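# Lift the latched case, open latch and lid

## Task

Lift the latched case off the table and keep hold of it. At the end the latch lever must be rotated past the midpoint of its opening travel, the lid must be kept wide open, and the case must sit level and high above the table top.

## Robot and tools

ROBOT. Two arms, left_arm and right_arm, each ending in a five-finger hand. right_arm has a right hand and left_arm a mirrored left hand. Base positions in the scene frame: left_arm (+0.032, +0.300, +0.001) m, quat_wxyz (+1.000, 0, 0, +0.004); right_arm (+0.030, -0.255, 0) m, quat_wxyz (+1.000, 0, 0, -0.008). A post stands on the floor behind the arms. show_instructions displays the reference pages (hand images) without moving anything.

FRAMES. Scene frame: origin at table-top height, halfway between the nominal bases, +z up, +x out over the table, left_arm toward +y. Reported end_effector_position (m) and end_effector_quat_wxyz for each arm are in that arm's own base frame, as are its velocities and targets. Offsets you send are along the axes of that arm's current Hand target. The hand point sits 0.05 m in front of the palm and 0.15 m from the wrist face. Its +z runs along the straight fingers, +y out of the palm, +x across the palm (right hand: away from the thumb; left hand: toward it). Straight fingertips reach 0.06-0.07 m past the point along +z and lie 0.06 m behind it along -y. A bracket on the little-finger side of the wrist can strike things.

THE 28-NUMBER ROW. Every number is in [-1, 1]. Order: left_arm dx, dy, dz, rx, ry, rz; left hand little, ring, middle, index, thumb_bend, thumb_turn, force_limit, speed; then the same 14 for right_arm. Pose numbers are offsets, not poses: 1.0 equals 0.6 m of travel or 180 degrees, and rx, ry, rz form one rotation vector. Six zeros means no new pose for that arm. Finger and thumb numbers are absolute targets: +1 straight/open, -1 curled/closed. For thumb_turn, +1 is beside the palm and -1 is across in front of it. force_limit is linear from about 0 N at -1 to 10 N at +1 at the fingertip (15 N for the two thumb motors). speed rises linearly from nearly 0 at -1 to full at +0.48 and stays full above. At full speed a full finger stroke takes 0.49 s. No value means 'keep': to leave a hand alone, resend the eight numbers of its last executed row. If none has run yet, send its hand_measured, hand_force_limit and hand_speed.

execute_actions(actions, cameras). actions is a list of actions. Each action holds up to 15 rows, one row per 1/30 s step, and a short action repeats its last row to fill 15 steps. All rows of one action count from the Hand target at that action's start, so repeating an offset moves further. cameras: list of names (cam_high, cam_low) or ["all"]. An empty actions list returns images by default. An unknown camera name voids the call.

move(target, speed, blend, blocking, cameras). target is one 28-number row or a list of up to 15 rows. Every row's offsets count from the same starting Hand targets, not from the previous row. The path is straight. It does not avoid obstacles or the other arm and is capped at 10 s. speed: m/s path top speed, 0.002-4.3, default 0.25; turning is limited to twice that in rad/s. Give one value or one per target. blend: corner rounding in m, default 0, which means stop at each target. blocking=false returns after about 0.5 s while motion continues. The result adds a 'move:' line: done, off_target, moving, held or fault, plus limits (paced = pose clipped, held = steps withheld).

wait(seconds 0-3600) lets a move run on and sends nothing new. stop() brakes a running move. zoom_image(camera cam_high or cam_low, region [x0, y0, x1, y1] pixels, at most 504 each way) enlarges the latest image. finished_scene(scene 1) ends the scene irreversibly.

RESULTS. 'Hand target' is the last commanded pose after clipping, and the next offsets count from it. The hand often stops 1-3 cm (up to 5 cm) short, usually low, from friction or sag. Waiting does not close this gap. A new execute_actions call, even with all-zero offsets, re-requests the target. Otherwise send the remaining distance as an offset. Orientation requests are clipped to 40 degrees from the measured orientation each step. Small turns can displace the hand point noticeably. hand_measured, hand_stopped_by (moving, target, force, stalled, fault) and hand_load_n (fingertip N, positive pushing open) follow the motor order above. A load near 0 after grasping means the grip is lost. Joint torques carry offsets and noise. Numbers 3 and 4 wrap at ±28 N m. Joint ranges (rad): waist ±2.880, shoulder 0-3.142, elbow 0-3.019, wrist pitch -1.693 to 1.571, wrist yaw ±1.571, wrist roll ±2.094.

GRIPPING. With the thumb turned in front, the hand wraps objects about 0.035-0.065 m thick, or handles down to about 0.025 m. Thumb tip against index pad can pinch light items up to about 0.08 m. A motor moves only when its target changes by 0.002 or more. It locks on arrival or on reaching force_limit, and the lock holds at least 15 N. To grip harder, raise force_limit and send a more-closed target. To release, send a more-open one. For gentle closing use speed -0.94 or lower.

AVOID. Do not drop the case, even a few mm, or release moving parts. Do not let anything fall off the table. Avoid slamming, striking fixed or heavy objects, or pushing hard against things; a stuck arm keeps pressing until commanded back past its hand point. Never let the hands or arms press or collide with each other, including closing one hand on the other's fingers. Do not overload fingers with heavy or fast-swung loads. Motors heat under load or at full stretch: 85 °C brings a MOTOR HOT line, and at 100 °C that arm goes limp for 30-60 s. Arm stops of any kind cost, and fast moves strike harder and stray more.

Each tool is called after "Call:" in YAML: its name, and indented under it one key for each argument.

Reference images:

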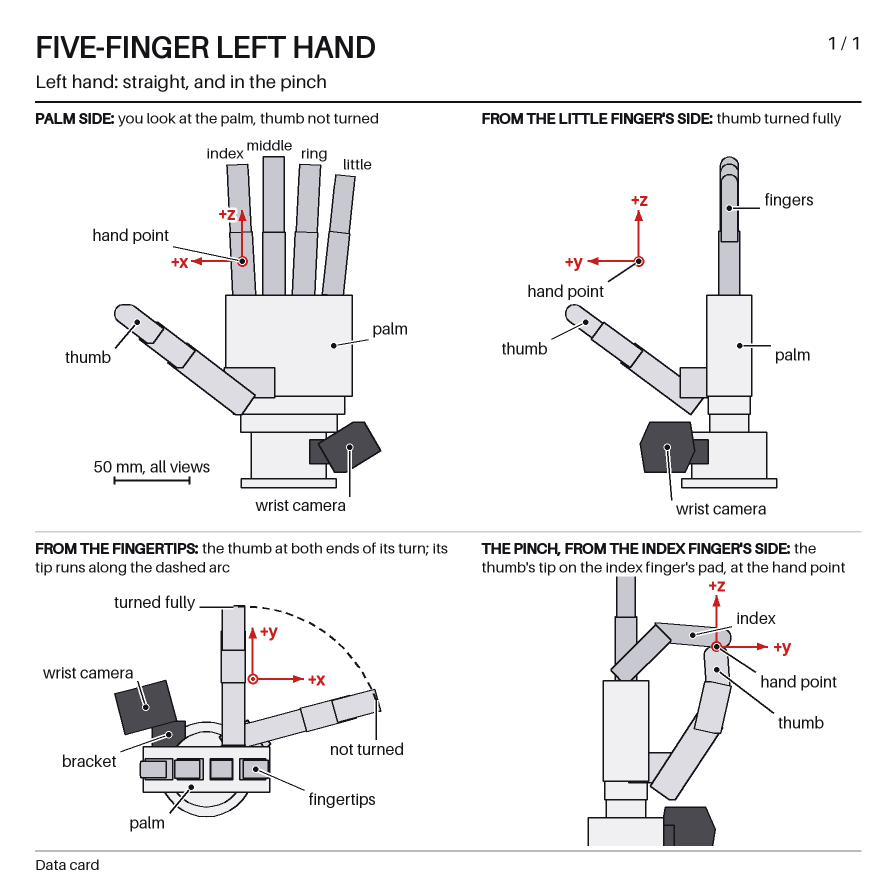

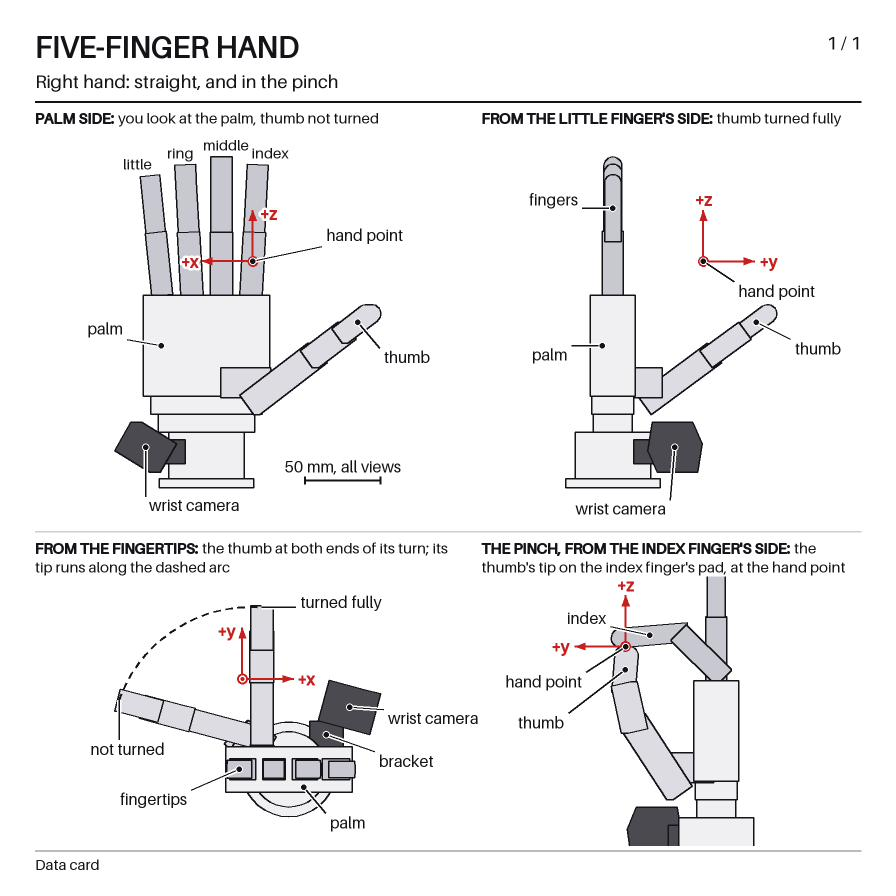

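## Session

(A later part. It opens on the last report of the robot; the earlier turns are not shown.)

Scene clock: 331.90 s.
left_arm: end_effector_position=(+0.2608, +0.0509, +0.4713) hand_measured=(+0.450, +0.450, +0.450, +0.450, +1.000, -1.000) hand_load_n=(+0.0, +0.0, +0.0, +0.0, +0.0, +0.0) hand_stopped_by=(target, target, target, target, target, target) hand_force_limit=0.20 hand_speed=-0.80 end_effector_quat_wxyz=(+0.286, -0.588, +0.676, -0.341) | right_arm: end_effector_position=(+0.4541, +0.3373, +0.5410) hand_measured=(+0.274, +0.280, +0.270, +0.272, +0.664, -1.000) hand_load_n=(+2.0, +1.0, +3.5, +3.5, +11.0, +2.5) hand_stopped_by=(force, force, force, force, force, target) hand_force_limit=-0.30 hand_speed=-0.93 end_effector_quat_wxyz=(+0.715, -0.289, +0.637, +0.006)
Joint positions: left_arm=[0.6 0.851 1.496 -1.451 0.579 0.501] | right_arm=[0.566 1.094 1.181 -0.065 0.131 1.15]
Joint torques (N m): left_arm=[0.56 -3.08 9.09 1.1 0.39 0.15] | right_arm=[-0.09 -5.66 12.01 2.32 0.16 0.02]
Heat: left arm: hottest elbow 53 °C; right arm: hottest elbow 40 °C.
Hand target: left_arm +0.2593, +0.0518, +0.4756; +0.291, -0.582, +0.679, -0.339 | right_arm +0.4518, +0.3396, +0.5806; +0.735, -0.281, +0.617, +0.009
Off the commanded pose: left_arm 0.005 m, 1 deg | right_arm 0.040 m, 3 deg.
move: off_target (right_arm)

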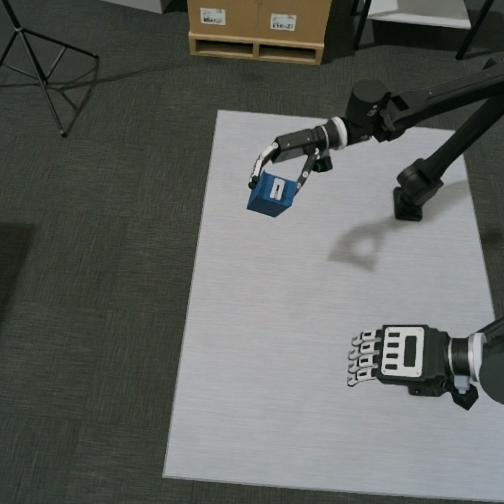

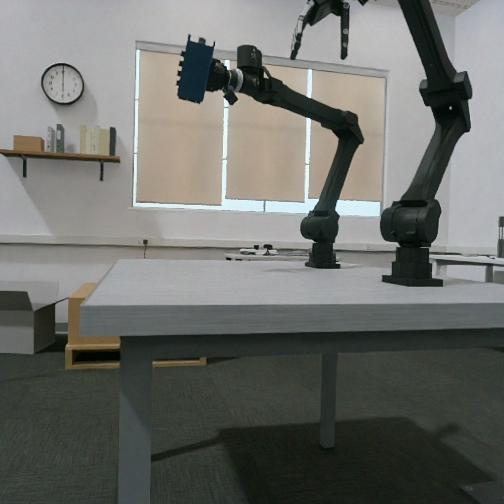

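Call:
move:
  target: [0,0,0,0,0,0,0.45,0.45,0.45,0.45,1,-1,0.2,-0.8,0,0,0,0,0,-0.2,0.25,0.24,0.18,0.16,0.5,-1,-0.3,-0.93]
  speed: 0.3
  cameras: ["cam_high","cam_low"]

Call:
zoom_image:
  camera: "cam_high"
  region: [240, 160, 304, 224]

Call:
zoom_image:
  camera: "cam_low"
  region: [170, 25, 234, 115]

Scene clock: 342.33 s.
left_arm: end_effector_position=(+0.2608, +0.0510, +0.4713) hand_measured=(+0.450, +0.450, +0.450, +0.450, +1.000, -1.000) hand_load_n=(+0.0, +0.0, +0.0, +0.0, +0.0, +0.0) hand_stopped_by=(target, target, target, target, target, target) hand_force_limit=0.20 hand_speed=-0.80 end_effector_quat_wxyz=(+0.286, -0.587, +0.676, -0.341) | right_arm: end_effector_position=(+0.4545, +0.3370, +0.5413) hand_measured=(+0.274, +0.280, +0.270, +0.272, +0.664, -1.000) hand_load_n=(+1.5, +1.0, +3.5, +3.5, +11.0, +3.0) hand_stopped_by=(force, force, force, force, force, target) hand_force_limit=-0.30 hand_speed=-0.93 end_effector_quat_wxyz=(+0.682, -0.471, +0.517, -0.215)
Joint positions: left_arm=[0.6 0.851 1.496 -1.451 0.579 0.502] | right_arm=[0.595 1.11 1.3 -0.167 0.162 0.523]
Joint torques (N m): left_arm=[0.56 -3.08 9.09 1.1 0.39 0.15] | right_arm=[0.03 -5.83 11.96 2.3 0.13 -0.05]
Heat: left arm: hottest elbow 52 °C; right arm: hottest elbow 41 °C.
Hand target: left_arm +0.2593, +0.0518, +0.4756; +0.291, -0.582, +0.679, -0.339 | right_arm +0.4518, +0.3395, +0.5805; +0.702, -0.458, +0.500, -0.219
Off the commanded pose: left_arm 0.005 m, 1 deg | right_arm 0.039 m, 3 deg.
move: off_target (right_arm)

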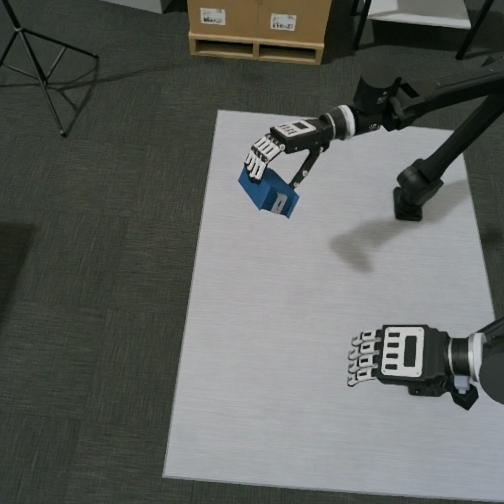

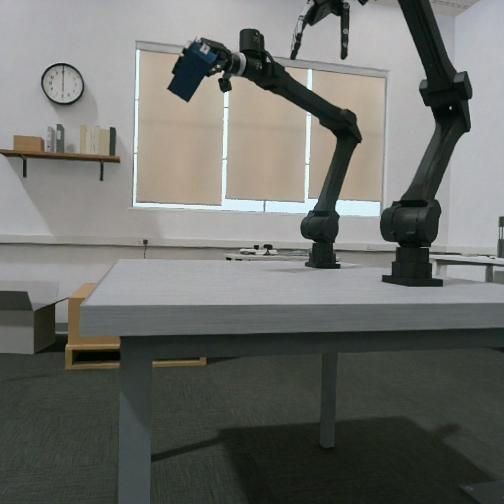

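Scaled by 7.875.

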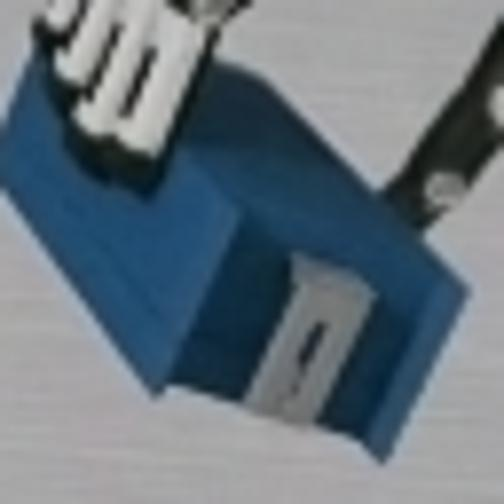

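Scaled by 5.600.

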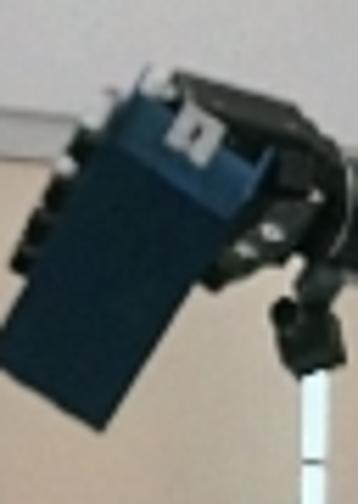

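Call:
zoom_image:
  camera: "cam_high"
  region: [266, 186, 296, 216]

Call:
zoom_image:
  camera: "cam_low"
  region: [190, 35, 220, 65]

Scaled by 16.800.

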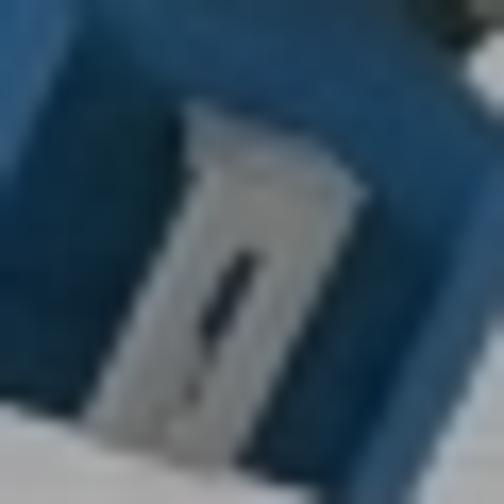

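Scaled by 16.800.

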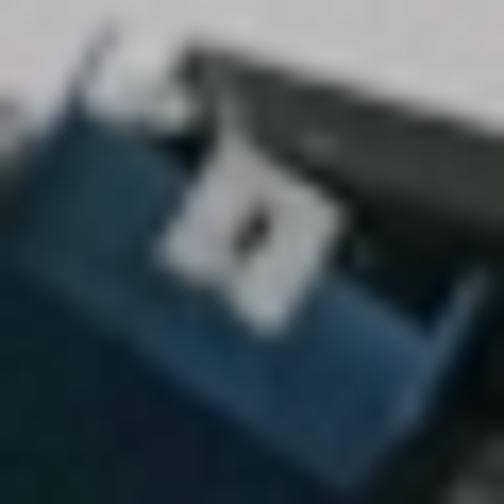

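Call:
move:
  target: [0,0,0,0,0,0,0.45,0.45,0.45,0.45,1,-1,0.2,-0.8,-0.302,-0.21,0.008,-0.136,0.22,-0.012,0.25,0.24,0.18,0.16,0.5,-1,-0.3,-0.93]
  speed: 0.2
  cameras: ["cam_high","cam_low"]

Scene clock: 359.00 s.
left_arm: end_effector_position=(+0.2608, +0.0510, +0.4713) hand_measured=(+0.450, +0.450, +0.450, +0.450, +1.000, -1.000) hand_load_n=(+0.0, +0.0, +0.0, +0.0, +0.0, +0.0) hand_stopped_by=(target, target, target, target, target, target) hand_force_limit=0.20 hand_speed=-0.80 end_effector_quat_wxyz=(+0.286, -0.587, +0.676, -0.341) | right_arm: end_effector_position=(+0.4101, +0.4266, +0.7544) hand_measured=(+0.274, +0.280, +0.270, +0.272, +0.664, -1.000) hand_load_n=(+1.5, +1.0, +3.5, +3.5, +11.0, +3.0) hand_stopped_by=(force, force, force, force, force, target) hand_force_limit=-0.30 hand_speed=-0.93 end_effector_quat_wxyz=(+0.598, -0.428, +0.614, -0.287)
Joint positions: left_arm=[0.6 0.851 1.496 -1.451 0.579 0.502] | right_arm=[0.971 1.785 2.892 -1.28 0.803 0.641]
Joint torques (N m): left_arm=[0.62 -3.08 9.1 1.1 0.39 0.15] | right_arm=[-0.03 -10.46 6.75 3.03 0.34 -0.06]
Motor temperatures (°C): left_arm=[29 35 50 30 30 28] | right_arm=[28 34 43 29 29 30]
Heat: left arm: hottest elbow 50 °C; right arm: hottest elbow 43 °C.
Hand target: left_arm +0.2593, +0.0518, +0.4756; +0.291, -0.582, +0.679, -0.339 | right_arm +0.4018, +0.4190, +0.7803; +0.378, -0.502, +0.732, -0.264
Off the commanded pose: left_arm 0.005 m, 1 deg | right_arm 0.028 m, 30 deg.
elbow stopped short (right arm): the move would have taken joint 3 (elbow) straighter than the controller allows.
move: off_target (right_arm)

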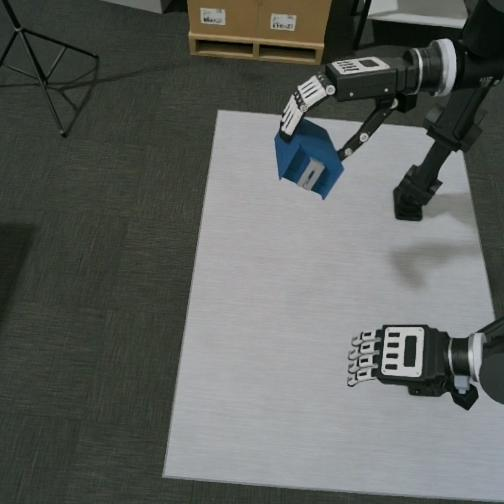

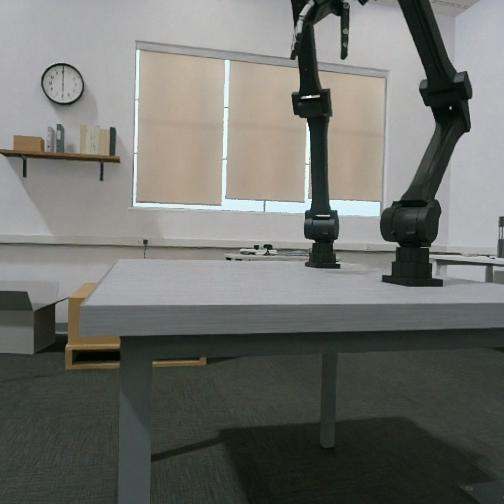

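Call:
zoom_image:
  camera: "cam_high"
  region: [280, 140, 340, 200]

Call:
zoom_image:
  camera: "cam_high"
  region: [296, 156, 328, 188]

Scaled by 8.400.

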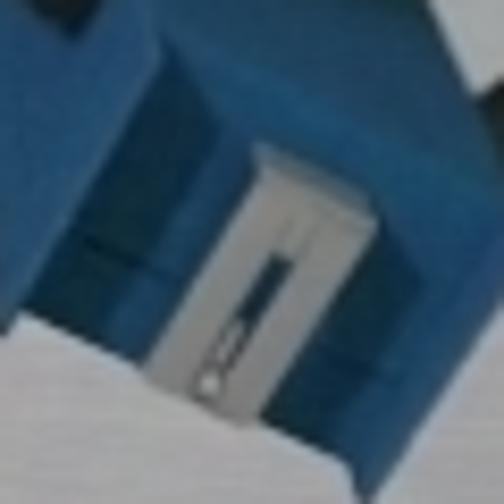

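Scaled by 15.750.

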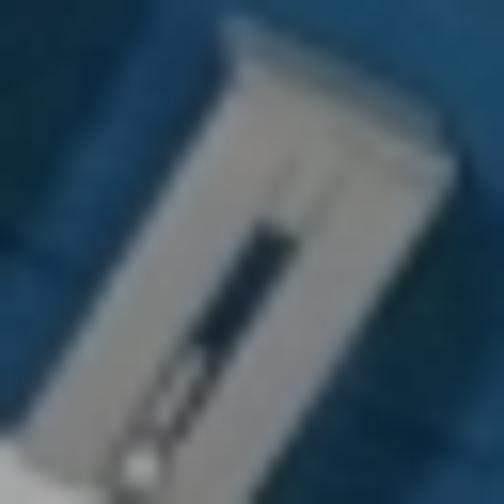

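Call:
move:
  target: [0,0,0,0,0,0,0.45,0.45,0.45,0.45,1,-1,0.2,-0.8,0.092,0.063,0.102,0.002,-0.246,0.329,0.25,0.24,0.18,0.16,0.5,-1,-0.3,-0.93]
  speed: 0.3
  cameras: ["cam_high","cam_low"]

Scene clock: 366.00 s.
left_arm: end_effector_position=(+0.2608, +0.0510, +0.4713) hand_measured=(+0.450, +0.450, +0.450, +0.450, +1.000, -1.000) hand_load_n=(+0.0, +0.0, +0.0, +0.0, +0.0, +0.0) hand_stopped_by=(target, target, target, target, target, target) hand_force_limit=0.20 hand_speed=-0.80 end_effector_quat_wxyz=(+0.286, -0.587, +0.676, -0.341) | right_arm: end_effector_position=(+0.4262, +0.3910, +0.6766) hand_measured=(+0.274, +0.280, +0.270, +0.272, +0.664, -1.000) hand_load_n=(+2.0, +1.0, +3.5, +3.5, +11.0, +2.5) hand_stopped_by=(force, force, force, force, force, target) hand_force_limit=-0.30 hand_speed=-0.93 end_effector_quat_wxyz=(+0.679, -0.162, +0.703, +0.133)
Joint positions: left_arm=[0.6 0.851 1.496 -1.451 0.579 0.502] | right_arm=[0.754 1.203 1.609 -0.45 0.333 1.551]
Joint torques (N m): left_arm=[0.62 -3.08 9.1 1.09 0.39 0.15] | right_arm=[-0.79 -7.94 7.86 3.36 0.11 0.33]
Heat: left arm: hottest elbow 50 °C; right arm: hottest elbow 43 °C.
Hand target: left_arm +0.2593, +0.0518, +0.4756; +0.291, -0.582, +0.679, -0.339 | right_arm +0.4198, +0.3806, +0.7004; +0.694, -0.142, +0.690, +0.149
Off the commanded pose: left_arm 0.005 m, 1 deg | right_arm 0.027 m, 4 deg.
move: off_target (right_arm)

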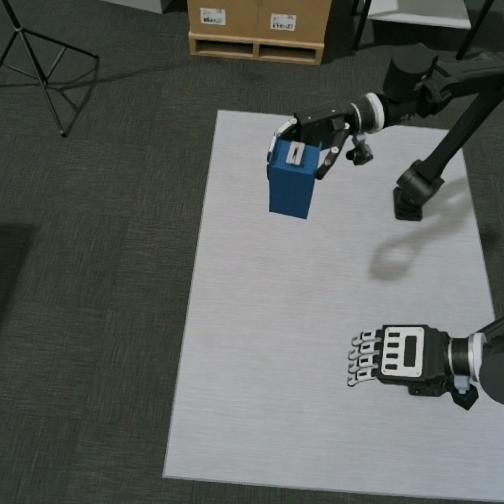

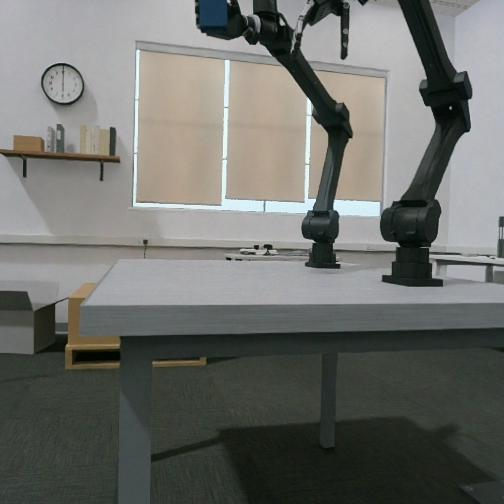

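Call:
zoom_image:
  camera: "cam_high"
  region: [264, 128, 328, 192]

Call:
zoom_image:
  camera: "cam_high"
  region: [282, 138, 312, 168]

Scaled by 7.875.

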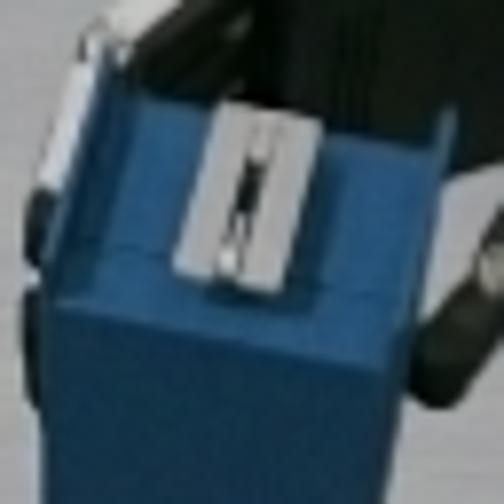

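Scaled by 16.800.

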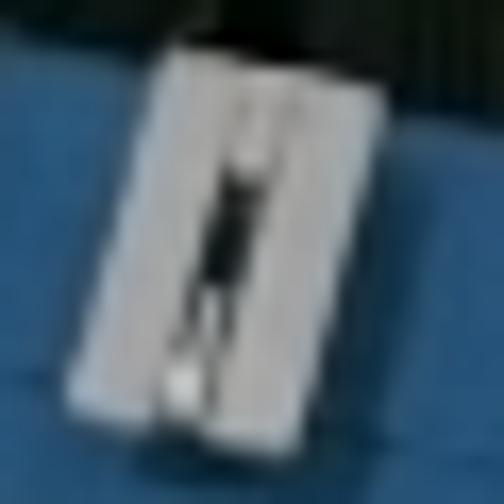

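Call:
move:
  target: [0,0,0,0,0,0,0.45,0.45,0.45,0.45,1,-1,0.2,-0.8,0,0,0,-0.1025,-0.074,-0.306,0.25,0.24,0.18,0.16,0.5,-1,-0.3,-0.93]
  speed: 0.3
  cameras: ["cam_high"]

Scene clock: 393.57 s.
left_arm: end_effector_position=(+0.2608, +0.0510, +0.4713) hand_measured=(+0.450, +0.450, +0.450, +0.450, +1.000, -1.000) hand_load_n=(+0.5, +0.0, +0.0, +0.0, +0.0, +0.0) hand_stopped_by=(target, target, target, target, target, target) hand_force_limit=0.20 hand_speed=-0.80 end_effector_quat_wxyz=(+0.286, -0.587, +0.676, -0.341) | right_arm: end_effector_position=(+0.4233, +0.3871, +0.6674) hand_measured=(+0.274, +0.280, +0.270, +0.272, +0.664, -1.000) hand_load_n=(+1.5, +1.0, +3.5, +3.5, +11.0, +3.0) hand_stopped_by=(force, force, force, force, force, target) hand_force_limit=-0.30 hand_speed=-0.93 end_effector_quat_wxyz=(+0.708, -0.541, +0.450, -0.056)
Joint positions: left_arm=[0.6 0.851 1.496 -1.451 0.579 0.502] | right_arm=[0.559 1.285 1.787 -0.494 -0.238 0.616]
Joint torques (N m): left_arm=[0.56 -3.08 9.09 1.1 0.39 0.15] | right_arm=[-0.97 -7.18 11.1 2.25 0.01 -0.06]
Heat: left arm: hottest elbow 48 °C; right arm: hottest elbow 42 °C.
Hand target: left_arm +0.2593, +0.0518, +0.4756; +0.291, -0.582, +0.679, -0.339 | right_arm +0.4199, +0.3806, +0.7003; +0.726, -0.531, +0.433, -0.067
Off the commanded pose: left_arm 0.005 m, 1 deg | right_arm 0.034 m, 3 deg.
move: off_target (right_arm)

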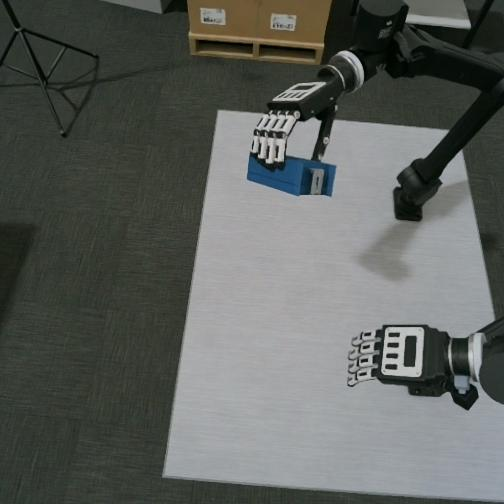

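Call:
zoom_image:
  camera: "cam_high"
  region: [244, 140, 344, 204]

Call:
zoom_image:
  camera: "cam_high"
  region: [304, 164, 334, 200]

Scaled by 5.040.

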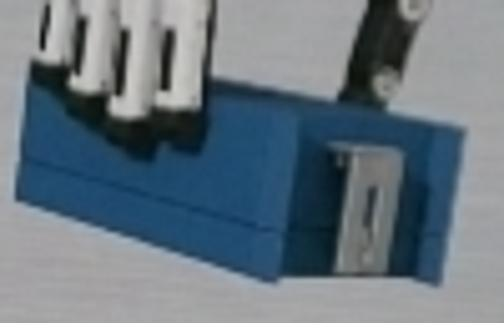

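Scaled by 14.000.

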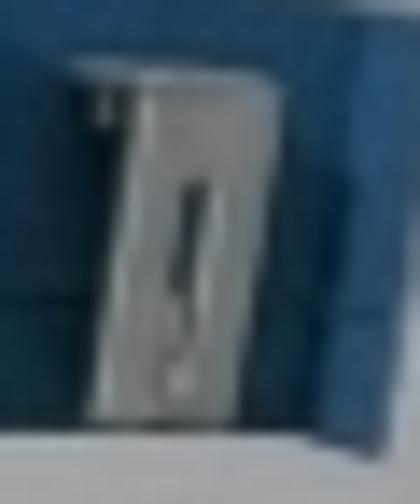

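Call:
move:
  target: [0,0,0,0,0,0,0.45,0.45,0.45,0.45,1,-1,0.2,-0.8,0.355,0.287,-0.222,-0.028,-0.024,0.352,0.25,0.24,0.18,0.16,0.5,-1,-0.3,-0.93]
  speed: 0.25
  cameras: ["cam_high","cam_low"]

Call:
zoom_image:
  camera: "cam_high"
  region: [240, 150, 304, 230]

Call:
zoom_image:
  camera: "cam_low"
  region: [180, 80, 260, 180]

Scene clock: 409.07 s.
left_arm: end_effector_position=(+0.2608, +0.0510, +0.4713) hand_measured=(+0.450, +0.450, +0.450, +0.450, +1.000, -1.000) hand_load_n=(-0.5, +0.0, +0.0, +0.0, +0.0, +0.0) hand_stopped_by=(target, target, target, target, target, target) hand_force_limit=0.20 hand_speed=-0.80 end_effector_quat_wxyz=(+0.286, -0.587, +0.676, -0.341) | right_arm: end_effector_position=(+0.3942, +0.2429, +0.4227) hand_measured=(+0.274, +0.280, +0.270, +0.272, +0.664, -1.000) hand_load_n=(+2.0, +1.0, +3.5, +3.5, +11.0, +2.5) hand_stopped_by=(force, force, force, force, force, target) hand_force_limit=-0.30 hand_speed=-0.93 end_effector_quat_wxyz=(+0.640, -0.262, +0.629, +0.356)
Joint positions: left_arm=[0.6 0.851 1.496 -1.451 0.579 0.502] | right_arm=[0.181 1.048 0.706 0.437 -0.719 1.747]
Joint torques (N m): left_arm=[0.56 -3.08 9.09 1.09 0.39 0.15] | right_arm=[-0.67 -4.37 7.65 2.89 0.13 0.32]
Heat: left arm: hottest elbow 47 °C; right arm: hottest elbow 42 °C.
Hand target: left_arm +0.2593, +0.0518, +0.4756; +0.291, -0.582, +0.679, -0.339 | right_arm +0.3955, +0.2408, +0.4308; +0.645, -0.256, +0.623, +0.361
Off the commanded pose: left_arm 0.005 m, 1 deg | right_arm 0.009 m, 1 deg.
move: done

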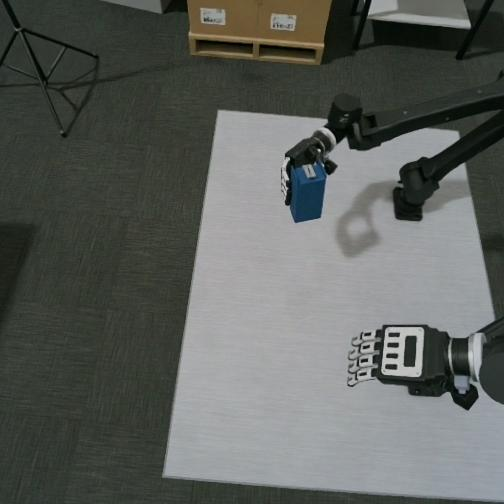

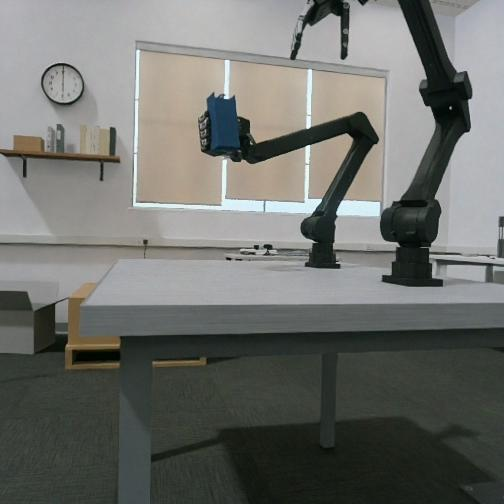

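Scaled by 6.300.

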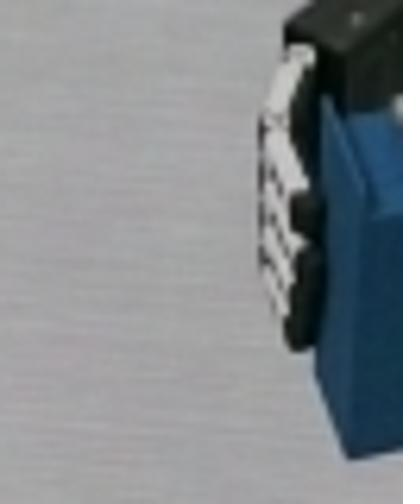

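Scaled by 5.040.

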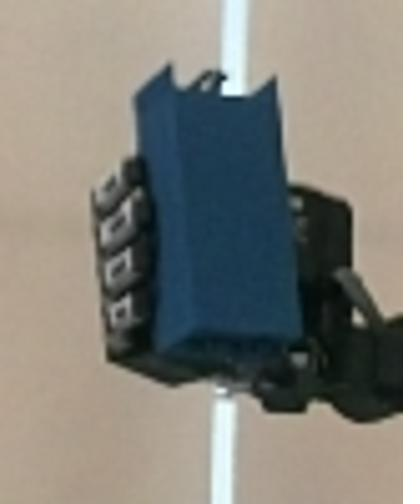

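Call:
zoom_image:
  camera: "cam_low"
  region: [206, 90, 236, 110]

Call:
zoom_image:
  camera: "cam_high"
  region: [284, 155, 330, 225]

Call:
zoom_image:
  camera: "cam_high"
  region: [290, 160, 328, 190]

Scaled by 16.800.

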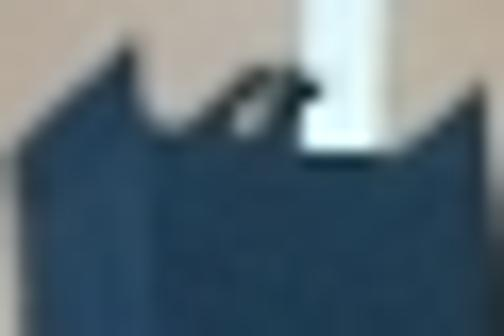

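Scaled by 7.200.

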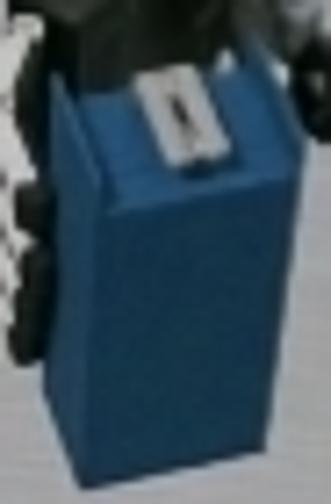

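Scaled by 13.263.

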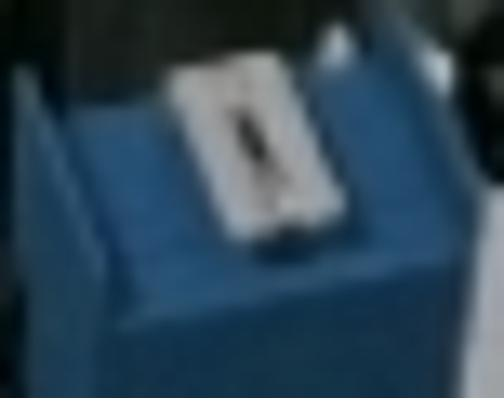

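Call:
move:
  target: [0.297,-0.135,0.149,0.181,0.355,0.118,-1,-1,-1,0.85,1,1,-0.5,0.0,0,0,0,0,0,0,0.25,0.24,0.18,0.16,0.5,-1,-0.3,-0.93]
  speed: 0.2
  cameras: ["cam_high","cam_low"]

Scene clock: 428.73 s.
left_arm: end_effector_position=(+0.3548, -0.1414, +0.4846) hand_measured=(-1.000, -1.000, -1.000, +0.850, +1.000, +1.000) hand_load_n=(+0.0, +0.0, +0.0, +0.0, +0.0, +0.0) hand_stopped_by=(target, target, target, target, target, target) hand_force_limit=-0.50 hand_speed=0.00 end_effector_quat_wxyz=(+0.089, -0.095, +0.705, -0.697) | right_arm: end_effector_position=(+0.3942, +0.2429, +0.4227) hand_measured=(+0.274, +0.280, +0.270, +0.272, +0.664, -1.000) hand_load_n=(+2.0, +1.0, +3.5, +4.0, +11.0, +2.5) hand_stopped_by=(force, force, force, force, force, target) hand_force_limit=-0.30 hand_speed=-0.93 end_effector_quat_wxyz=(+0.640, -0.262, +0.629, +0.356)
Joint positions: left_arm=[0.16 1.041 1.211 -0.29 1.469 0.114] | right_arm=[0.181 1.048 0.706 0.437 -0.719 1.748]
Joint torques (N m): left_arm=[0.09 -8.64 8.94 1.81 0.11 -0.17] | right_arm=[-0.73 -4.37 7.64 2.91 0.14 0.32]
Heat: left arm: hottest elbow 46 °C; right arm: hottest elbow 43 °C.
Hand target: left_arm +0.3508, -0.1426, +0.4867; +0.091, -0.092, +0.701, -0.701 | right_arm +0.3955, +0.2408, +0.4308; +0.645, -0.256, +0.623, +0.361
Off the commanded pose: left_arm 0.005 m, 1 deg | right_arm 0.009 m, 1 deg.
move: done

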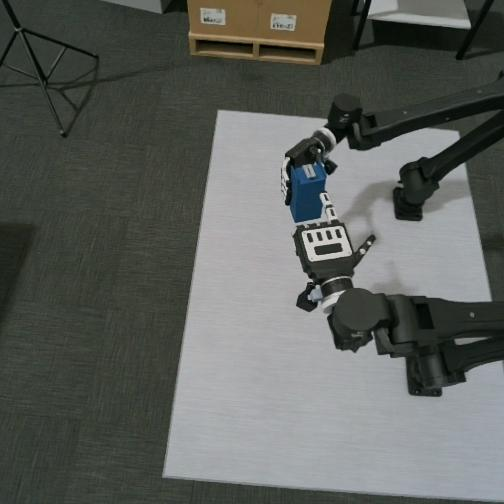

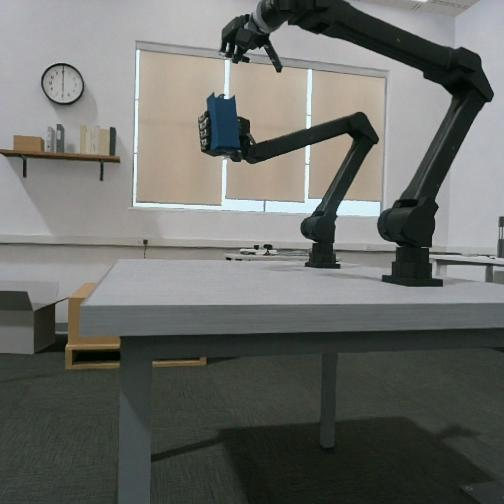

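Call:
zoom_image:
  camera: "cam_high"
  region: [280, 155, 360, 235]

Call:
zoom_image:
  camera: "cam_low"
  region: [195, 5, 295, 165]

Scaled by 6.300.

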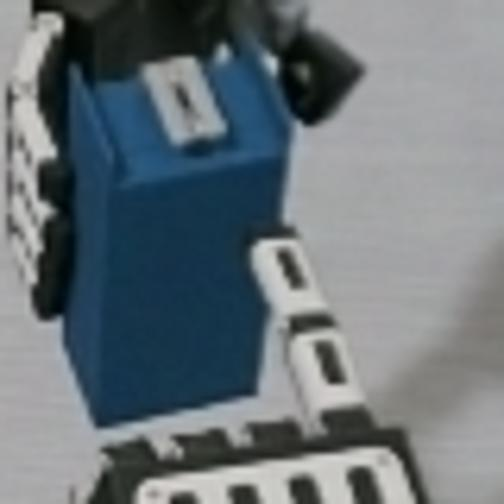

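Scaled by 3.150.

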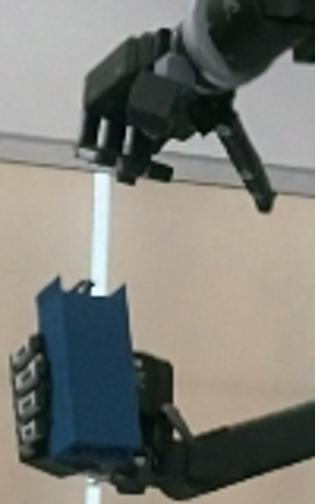

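Call:
zoom_image:
  camera: "cam_low"
  region: [212, 10, 272, 80]

Scaled by 7.200.

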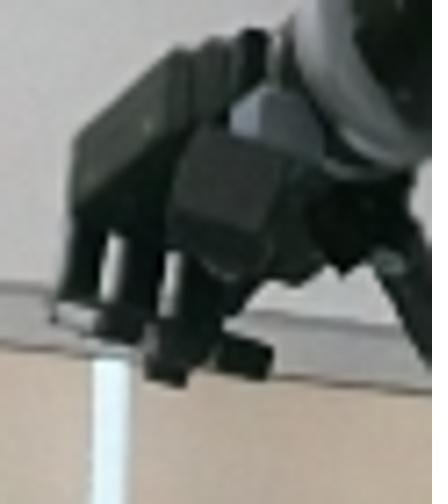

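Call:
execute_actions:
  actions:
    - [[0,0,0,0,0,0,-1,-1,-1,0.4,1,1,-0.5,0.0,0,0,0,0,0,0,0.25,0.24,0.18,0.16,0.5,-1,-0.3,-0.93]]
  cameras: ["cam_high","cam_low"]

Call:
zoom_image:
  camera: "cam_low"
  region: [212, 10, 272, 80]

Call:
zoom_image:
  camera: "cam_high"
  region: [280, 155, 360, 235]

Scene clock: 443.17 s.
left_arm: end_effector_position=(+0.3549, -0.1419, +0.4848) hand_measured=(-1.000, -1.000, -1.000, +0.400, +1.000, +1.000) hand_load_n=(+0.0, +0.0, +0.0, +0.0, +0.0, -0.5) hand_stopped_by=(target, target, target, target, target, target) hand_force_limit=-0.50 hand_speed=0.00 end_effector_quat_wxyz=(+0.090, -0.095, +0.703, -0.699) | right_arm: end_effector_position=(+0.3942, +0.2429, +0.4227) hand_measured=(+0.274, +0.280, +0.270, +0.272, +0.664, -1.000) hand_load_n=(+2.0, +1.0, +4.0, +3.5, +11.0, +2.5) hand_stopped_by=(force, force, force, force, force, target) hand_force_limit=-0.30 hand_speed=-0.93 end_effector_quat_wxyz=(+0.640, -0.262, +0.629, +0.356)
Joint positions: left_arm=[0.16 1.037 1.192 -0.207 1.469 0.047] | right_arm=[0.181 1.048 0.706 0.437 -0.719 1.748]
Joint torques (N m): left_arm=[0.21 -8.53 8.91 1.81 0.06 -0.18] | right_arm=[-0.73 -4.37 7.64 2.91 0.14 0.32]
Motor temperatures (°C): left_arm=[29 34 45 30 30 27] | right_arm=[28 34 43 29 29 30]
Heat: left arm: hottest elbow 45 °C; right arm: hottest elbow 43 °C.
Hand target: left_arm +0.3508, -0.1426, +0.4867; +0.091, -0.092, +0.701, -0.701 | right_arm +0.3955, +0.2408, +0.4308; +0.645, -0.256, +0.623, +0.361
Off the commanded pose: left_arm 0.005 m, 0 deg | right_arm 0.008 m, 1 deg.

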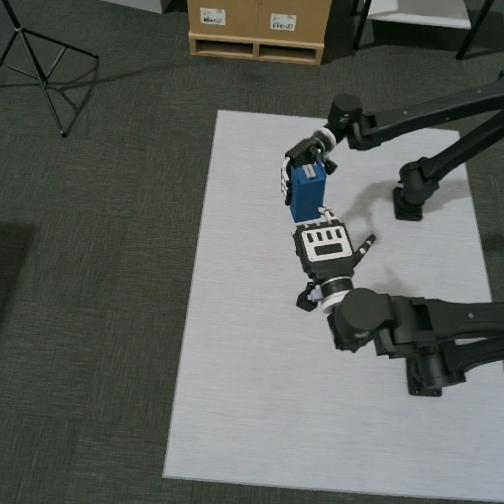

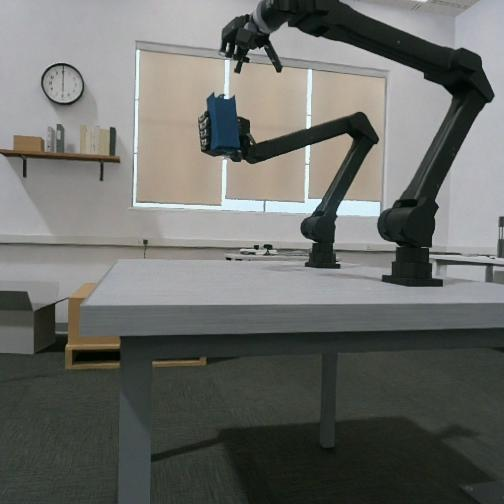

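Scaled by 7.200.

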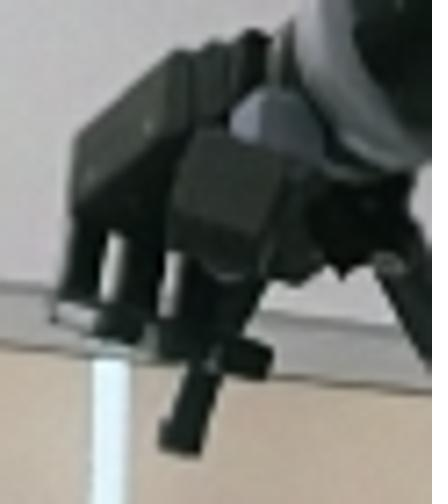

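Scaled by 6.300.

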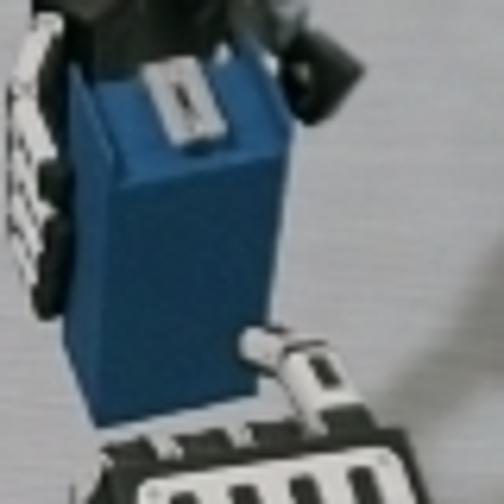

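Call:
move:
  target: [0.003,0.0925,0.101,0,0,0,-1,-1,-1,0.85,1,1,-0.5,0.0,0,0,0,0,0,0,0.25,0.24,0.18,0.16,0.5,-1,-0.3,-0.93]
  speed: 0.12
  cameras: ["cam_high","cam_low"]

Call:
zoom_image:
  camera: "cam_low"
  region: [205, 50, 265, 120]

Call:
zoom_image:
  camera: "cam_high"
  region: [290, 155, 340, 205]

Scene clock: 448.43 s.
left_arm: end_effector_position=(+0.3626, -0.2008, +0.4331) hand_measured=(-1.000, -1.000, -1.000, +0.850, +1.000, +1.000) hand_load_n=(+0.5, +0.0, +0.0, +0.0, +0.0, -0.5) hand_stopped_by=(target, target, target, target, target, target) hand_force_limit=-0.50 hand_speed=0.00 end_effector_quat_wxyz=(+0.094, -0.089, +0.702, -0.700) | right_arm: end_effector_position=(+0.3942, +0.2429, +0.4227) hand_measured=(+0.274, +0.280, +0.270, +0.272, +0.664, -1.000) hand_load_n=(+2.0, +1.5, +3.5, +3.5, +11.0, +2.5) hand_stopped_by=(force, force, force, force, force, target) hand_force_limit=-0.30 hand_speed=-0.93 end_effector_quat_wxyz=(+0.640, -0.262, +0.629, +0.356)
Joint positions: left_arm=[-0.015 1.033 1.044 -0.021 1.296 0.017] | right_arm=[0.181 1.048 0.706 0.437 -0.719 1.748]
Joint torques (N m): left_arm=[0.09 -7.12 9.21 1.95 -0.15 -0.16] | right_arm=[-0.73 -4.37 7.65 2.89 0.14 0.32]
Heat: left arm: hottest elbow 45 °C; right arm: hottest elbow 42 °C.
Hand target: left_arm +0.3645, -0.2017, +0.4311; +0.091, -0.092, +0.701, -0.701 | right_arm +0.3955, +0.2408, +0.4308; +0.645, -0.256, +0.623, +0.361
Off the commanded pose: left_arm 0.003 m, 1 deg | right_arm 0.008 m, 1 deg.
move: done

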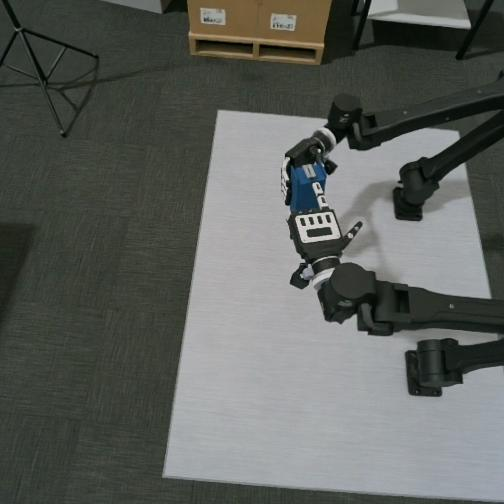

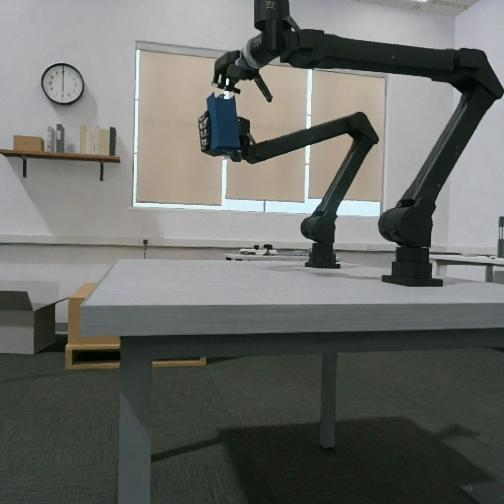

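Scaled by 7.200.

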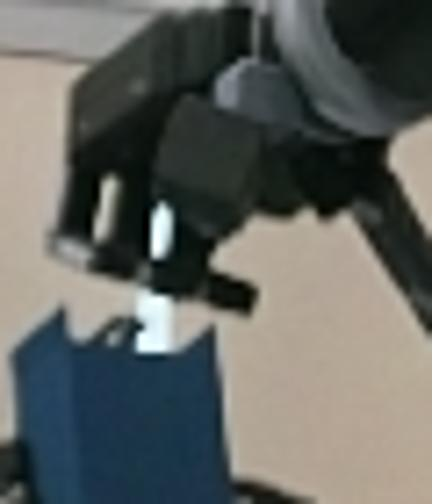

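Scaled by 10.080.

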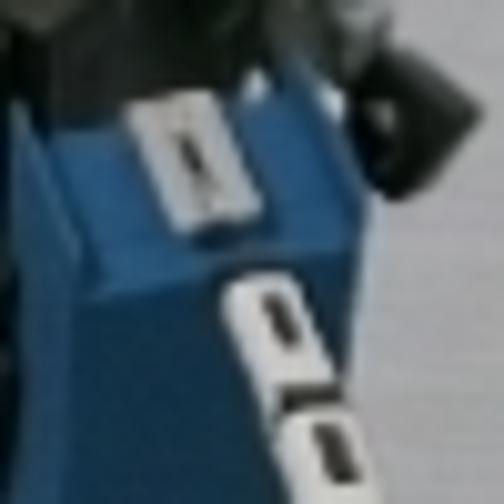

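Call:
zoom_image:
  camera: "cam_low"
  region: [212, 74, 244, 106]

Scaled by 15.750.

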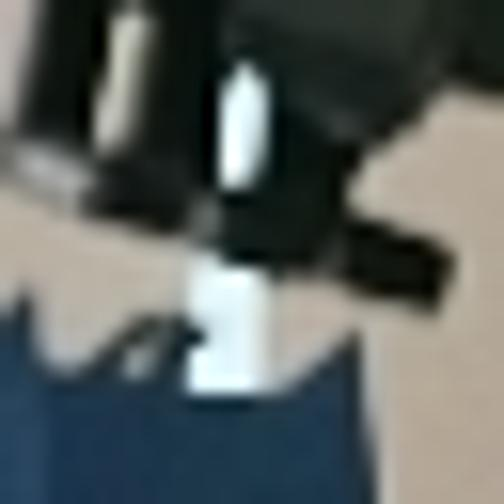

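Call:
execute_actions:
  actions: []
  cameras: ["all"]

Call:
zoom_image:
  camera: "cam_low"
  region: [196, 60, 276, 140]

Call:
zoom_image:
  camera: "cam_high"
  region: [270, 140, 350, 220]

Scene clock: 463.87 s.
left_arm: end_effector_position=(+0.3626, -0.2008, +0.4331) hand_measured=(-1.000, -1.000, -1.000, +0.850, +1.000, +1.000) hand_load_n=(+0.0, +0.0, +0.0, -0.5, +0.0, +0.0) hand_stopped_by=(target, target, target, target, target, target) hand_force_limit=-0.50 hand_speed=0.00 end_effector_quat_wxyz=(+0.094, -0.089, +0.702, -0.700) | right_arm: end_effector_position=(+0.3942, +0.2429, +0.4227) hand_measured=(+0.274, +0.280, +0.270, +0.272, +0.664, -1.000) hand_load_n=(+2.0, +1.5, +3.5, +3.5, +11.0, +3.0) hand_stopped_by=(force, force, force, force, force, target) hand_force_limit=-0.30 hand_speed=-0.93 end_effector_quat_wxyz=(+0.640, -0.262, +0.629, +0.356)
Joint positions: left_arm=[-0.015 1.033 1.044 -0.021 1.296 0.016] | right_arm=[0.181 1.048 0.706 0.437 -0.719 1.748]
Joint velocities: within noise
Joint torques (N m): left_arm=[0.09 -7.18 9.32 1.95 -0.15 -0.17] | right_arm=[-0.73 -4.37 7.65 2.91 0.14 0.32]
Motor temperatures (°C): left_arm=[29 34 45 30 30 27] | right_arm=[28 34 42 29 29 30]
Heat: left arm: hottest elbow 45 °C; right arm: hottest elbow 42 °C.
Hand target: left_arm +0.3645, -0.2017, +0.4311; +0.091, -0.092, +0.701, -0.701 | right_arm +0.3955, +0.2408, +0.4308; +0.645, -0.256, +0.623, +0.361
Off the commanded pose: left_arm 0.003 m, 1 deg | right_arm 0.008 m, 1 deg.

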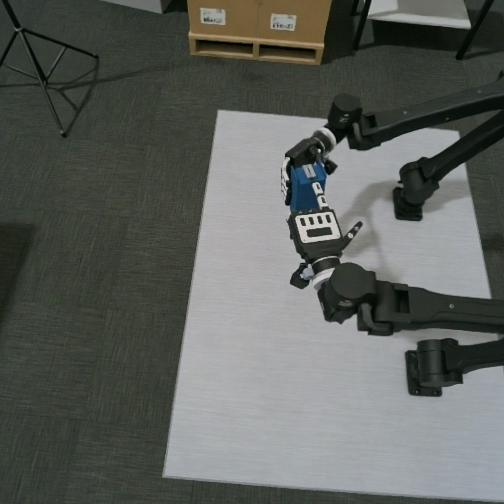

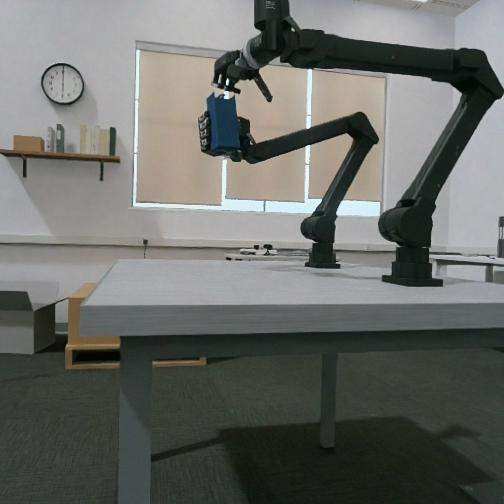

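Scaled by 6.300.

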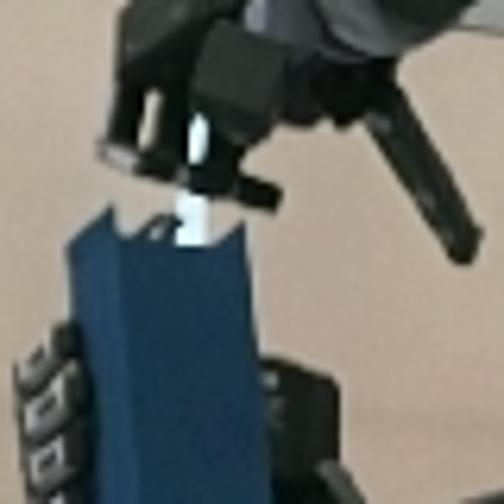

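Scaled by 6.300.

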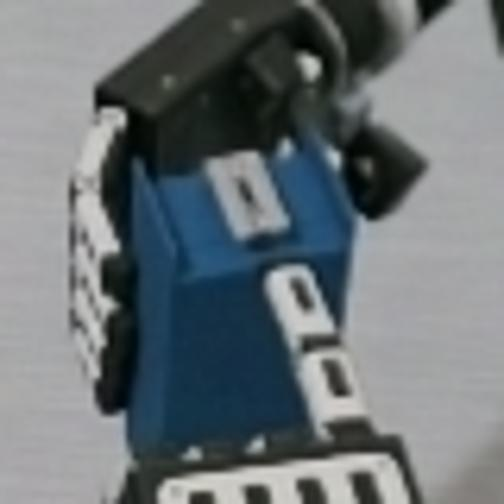

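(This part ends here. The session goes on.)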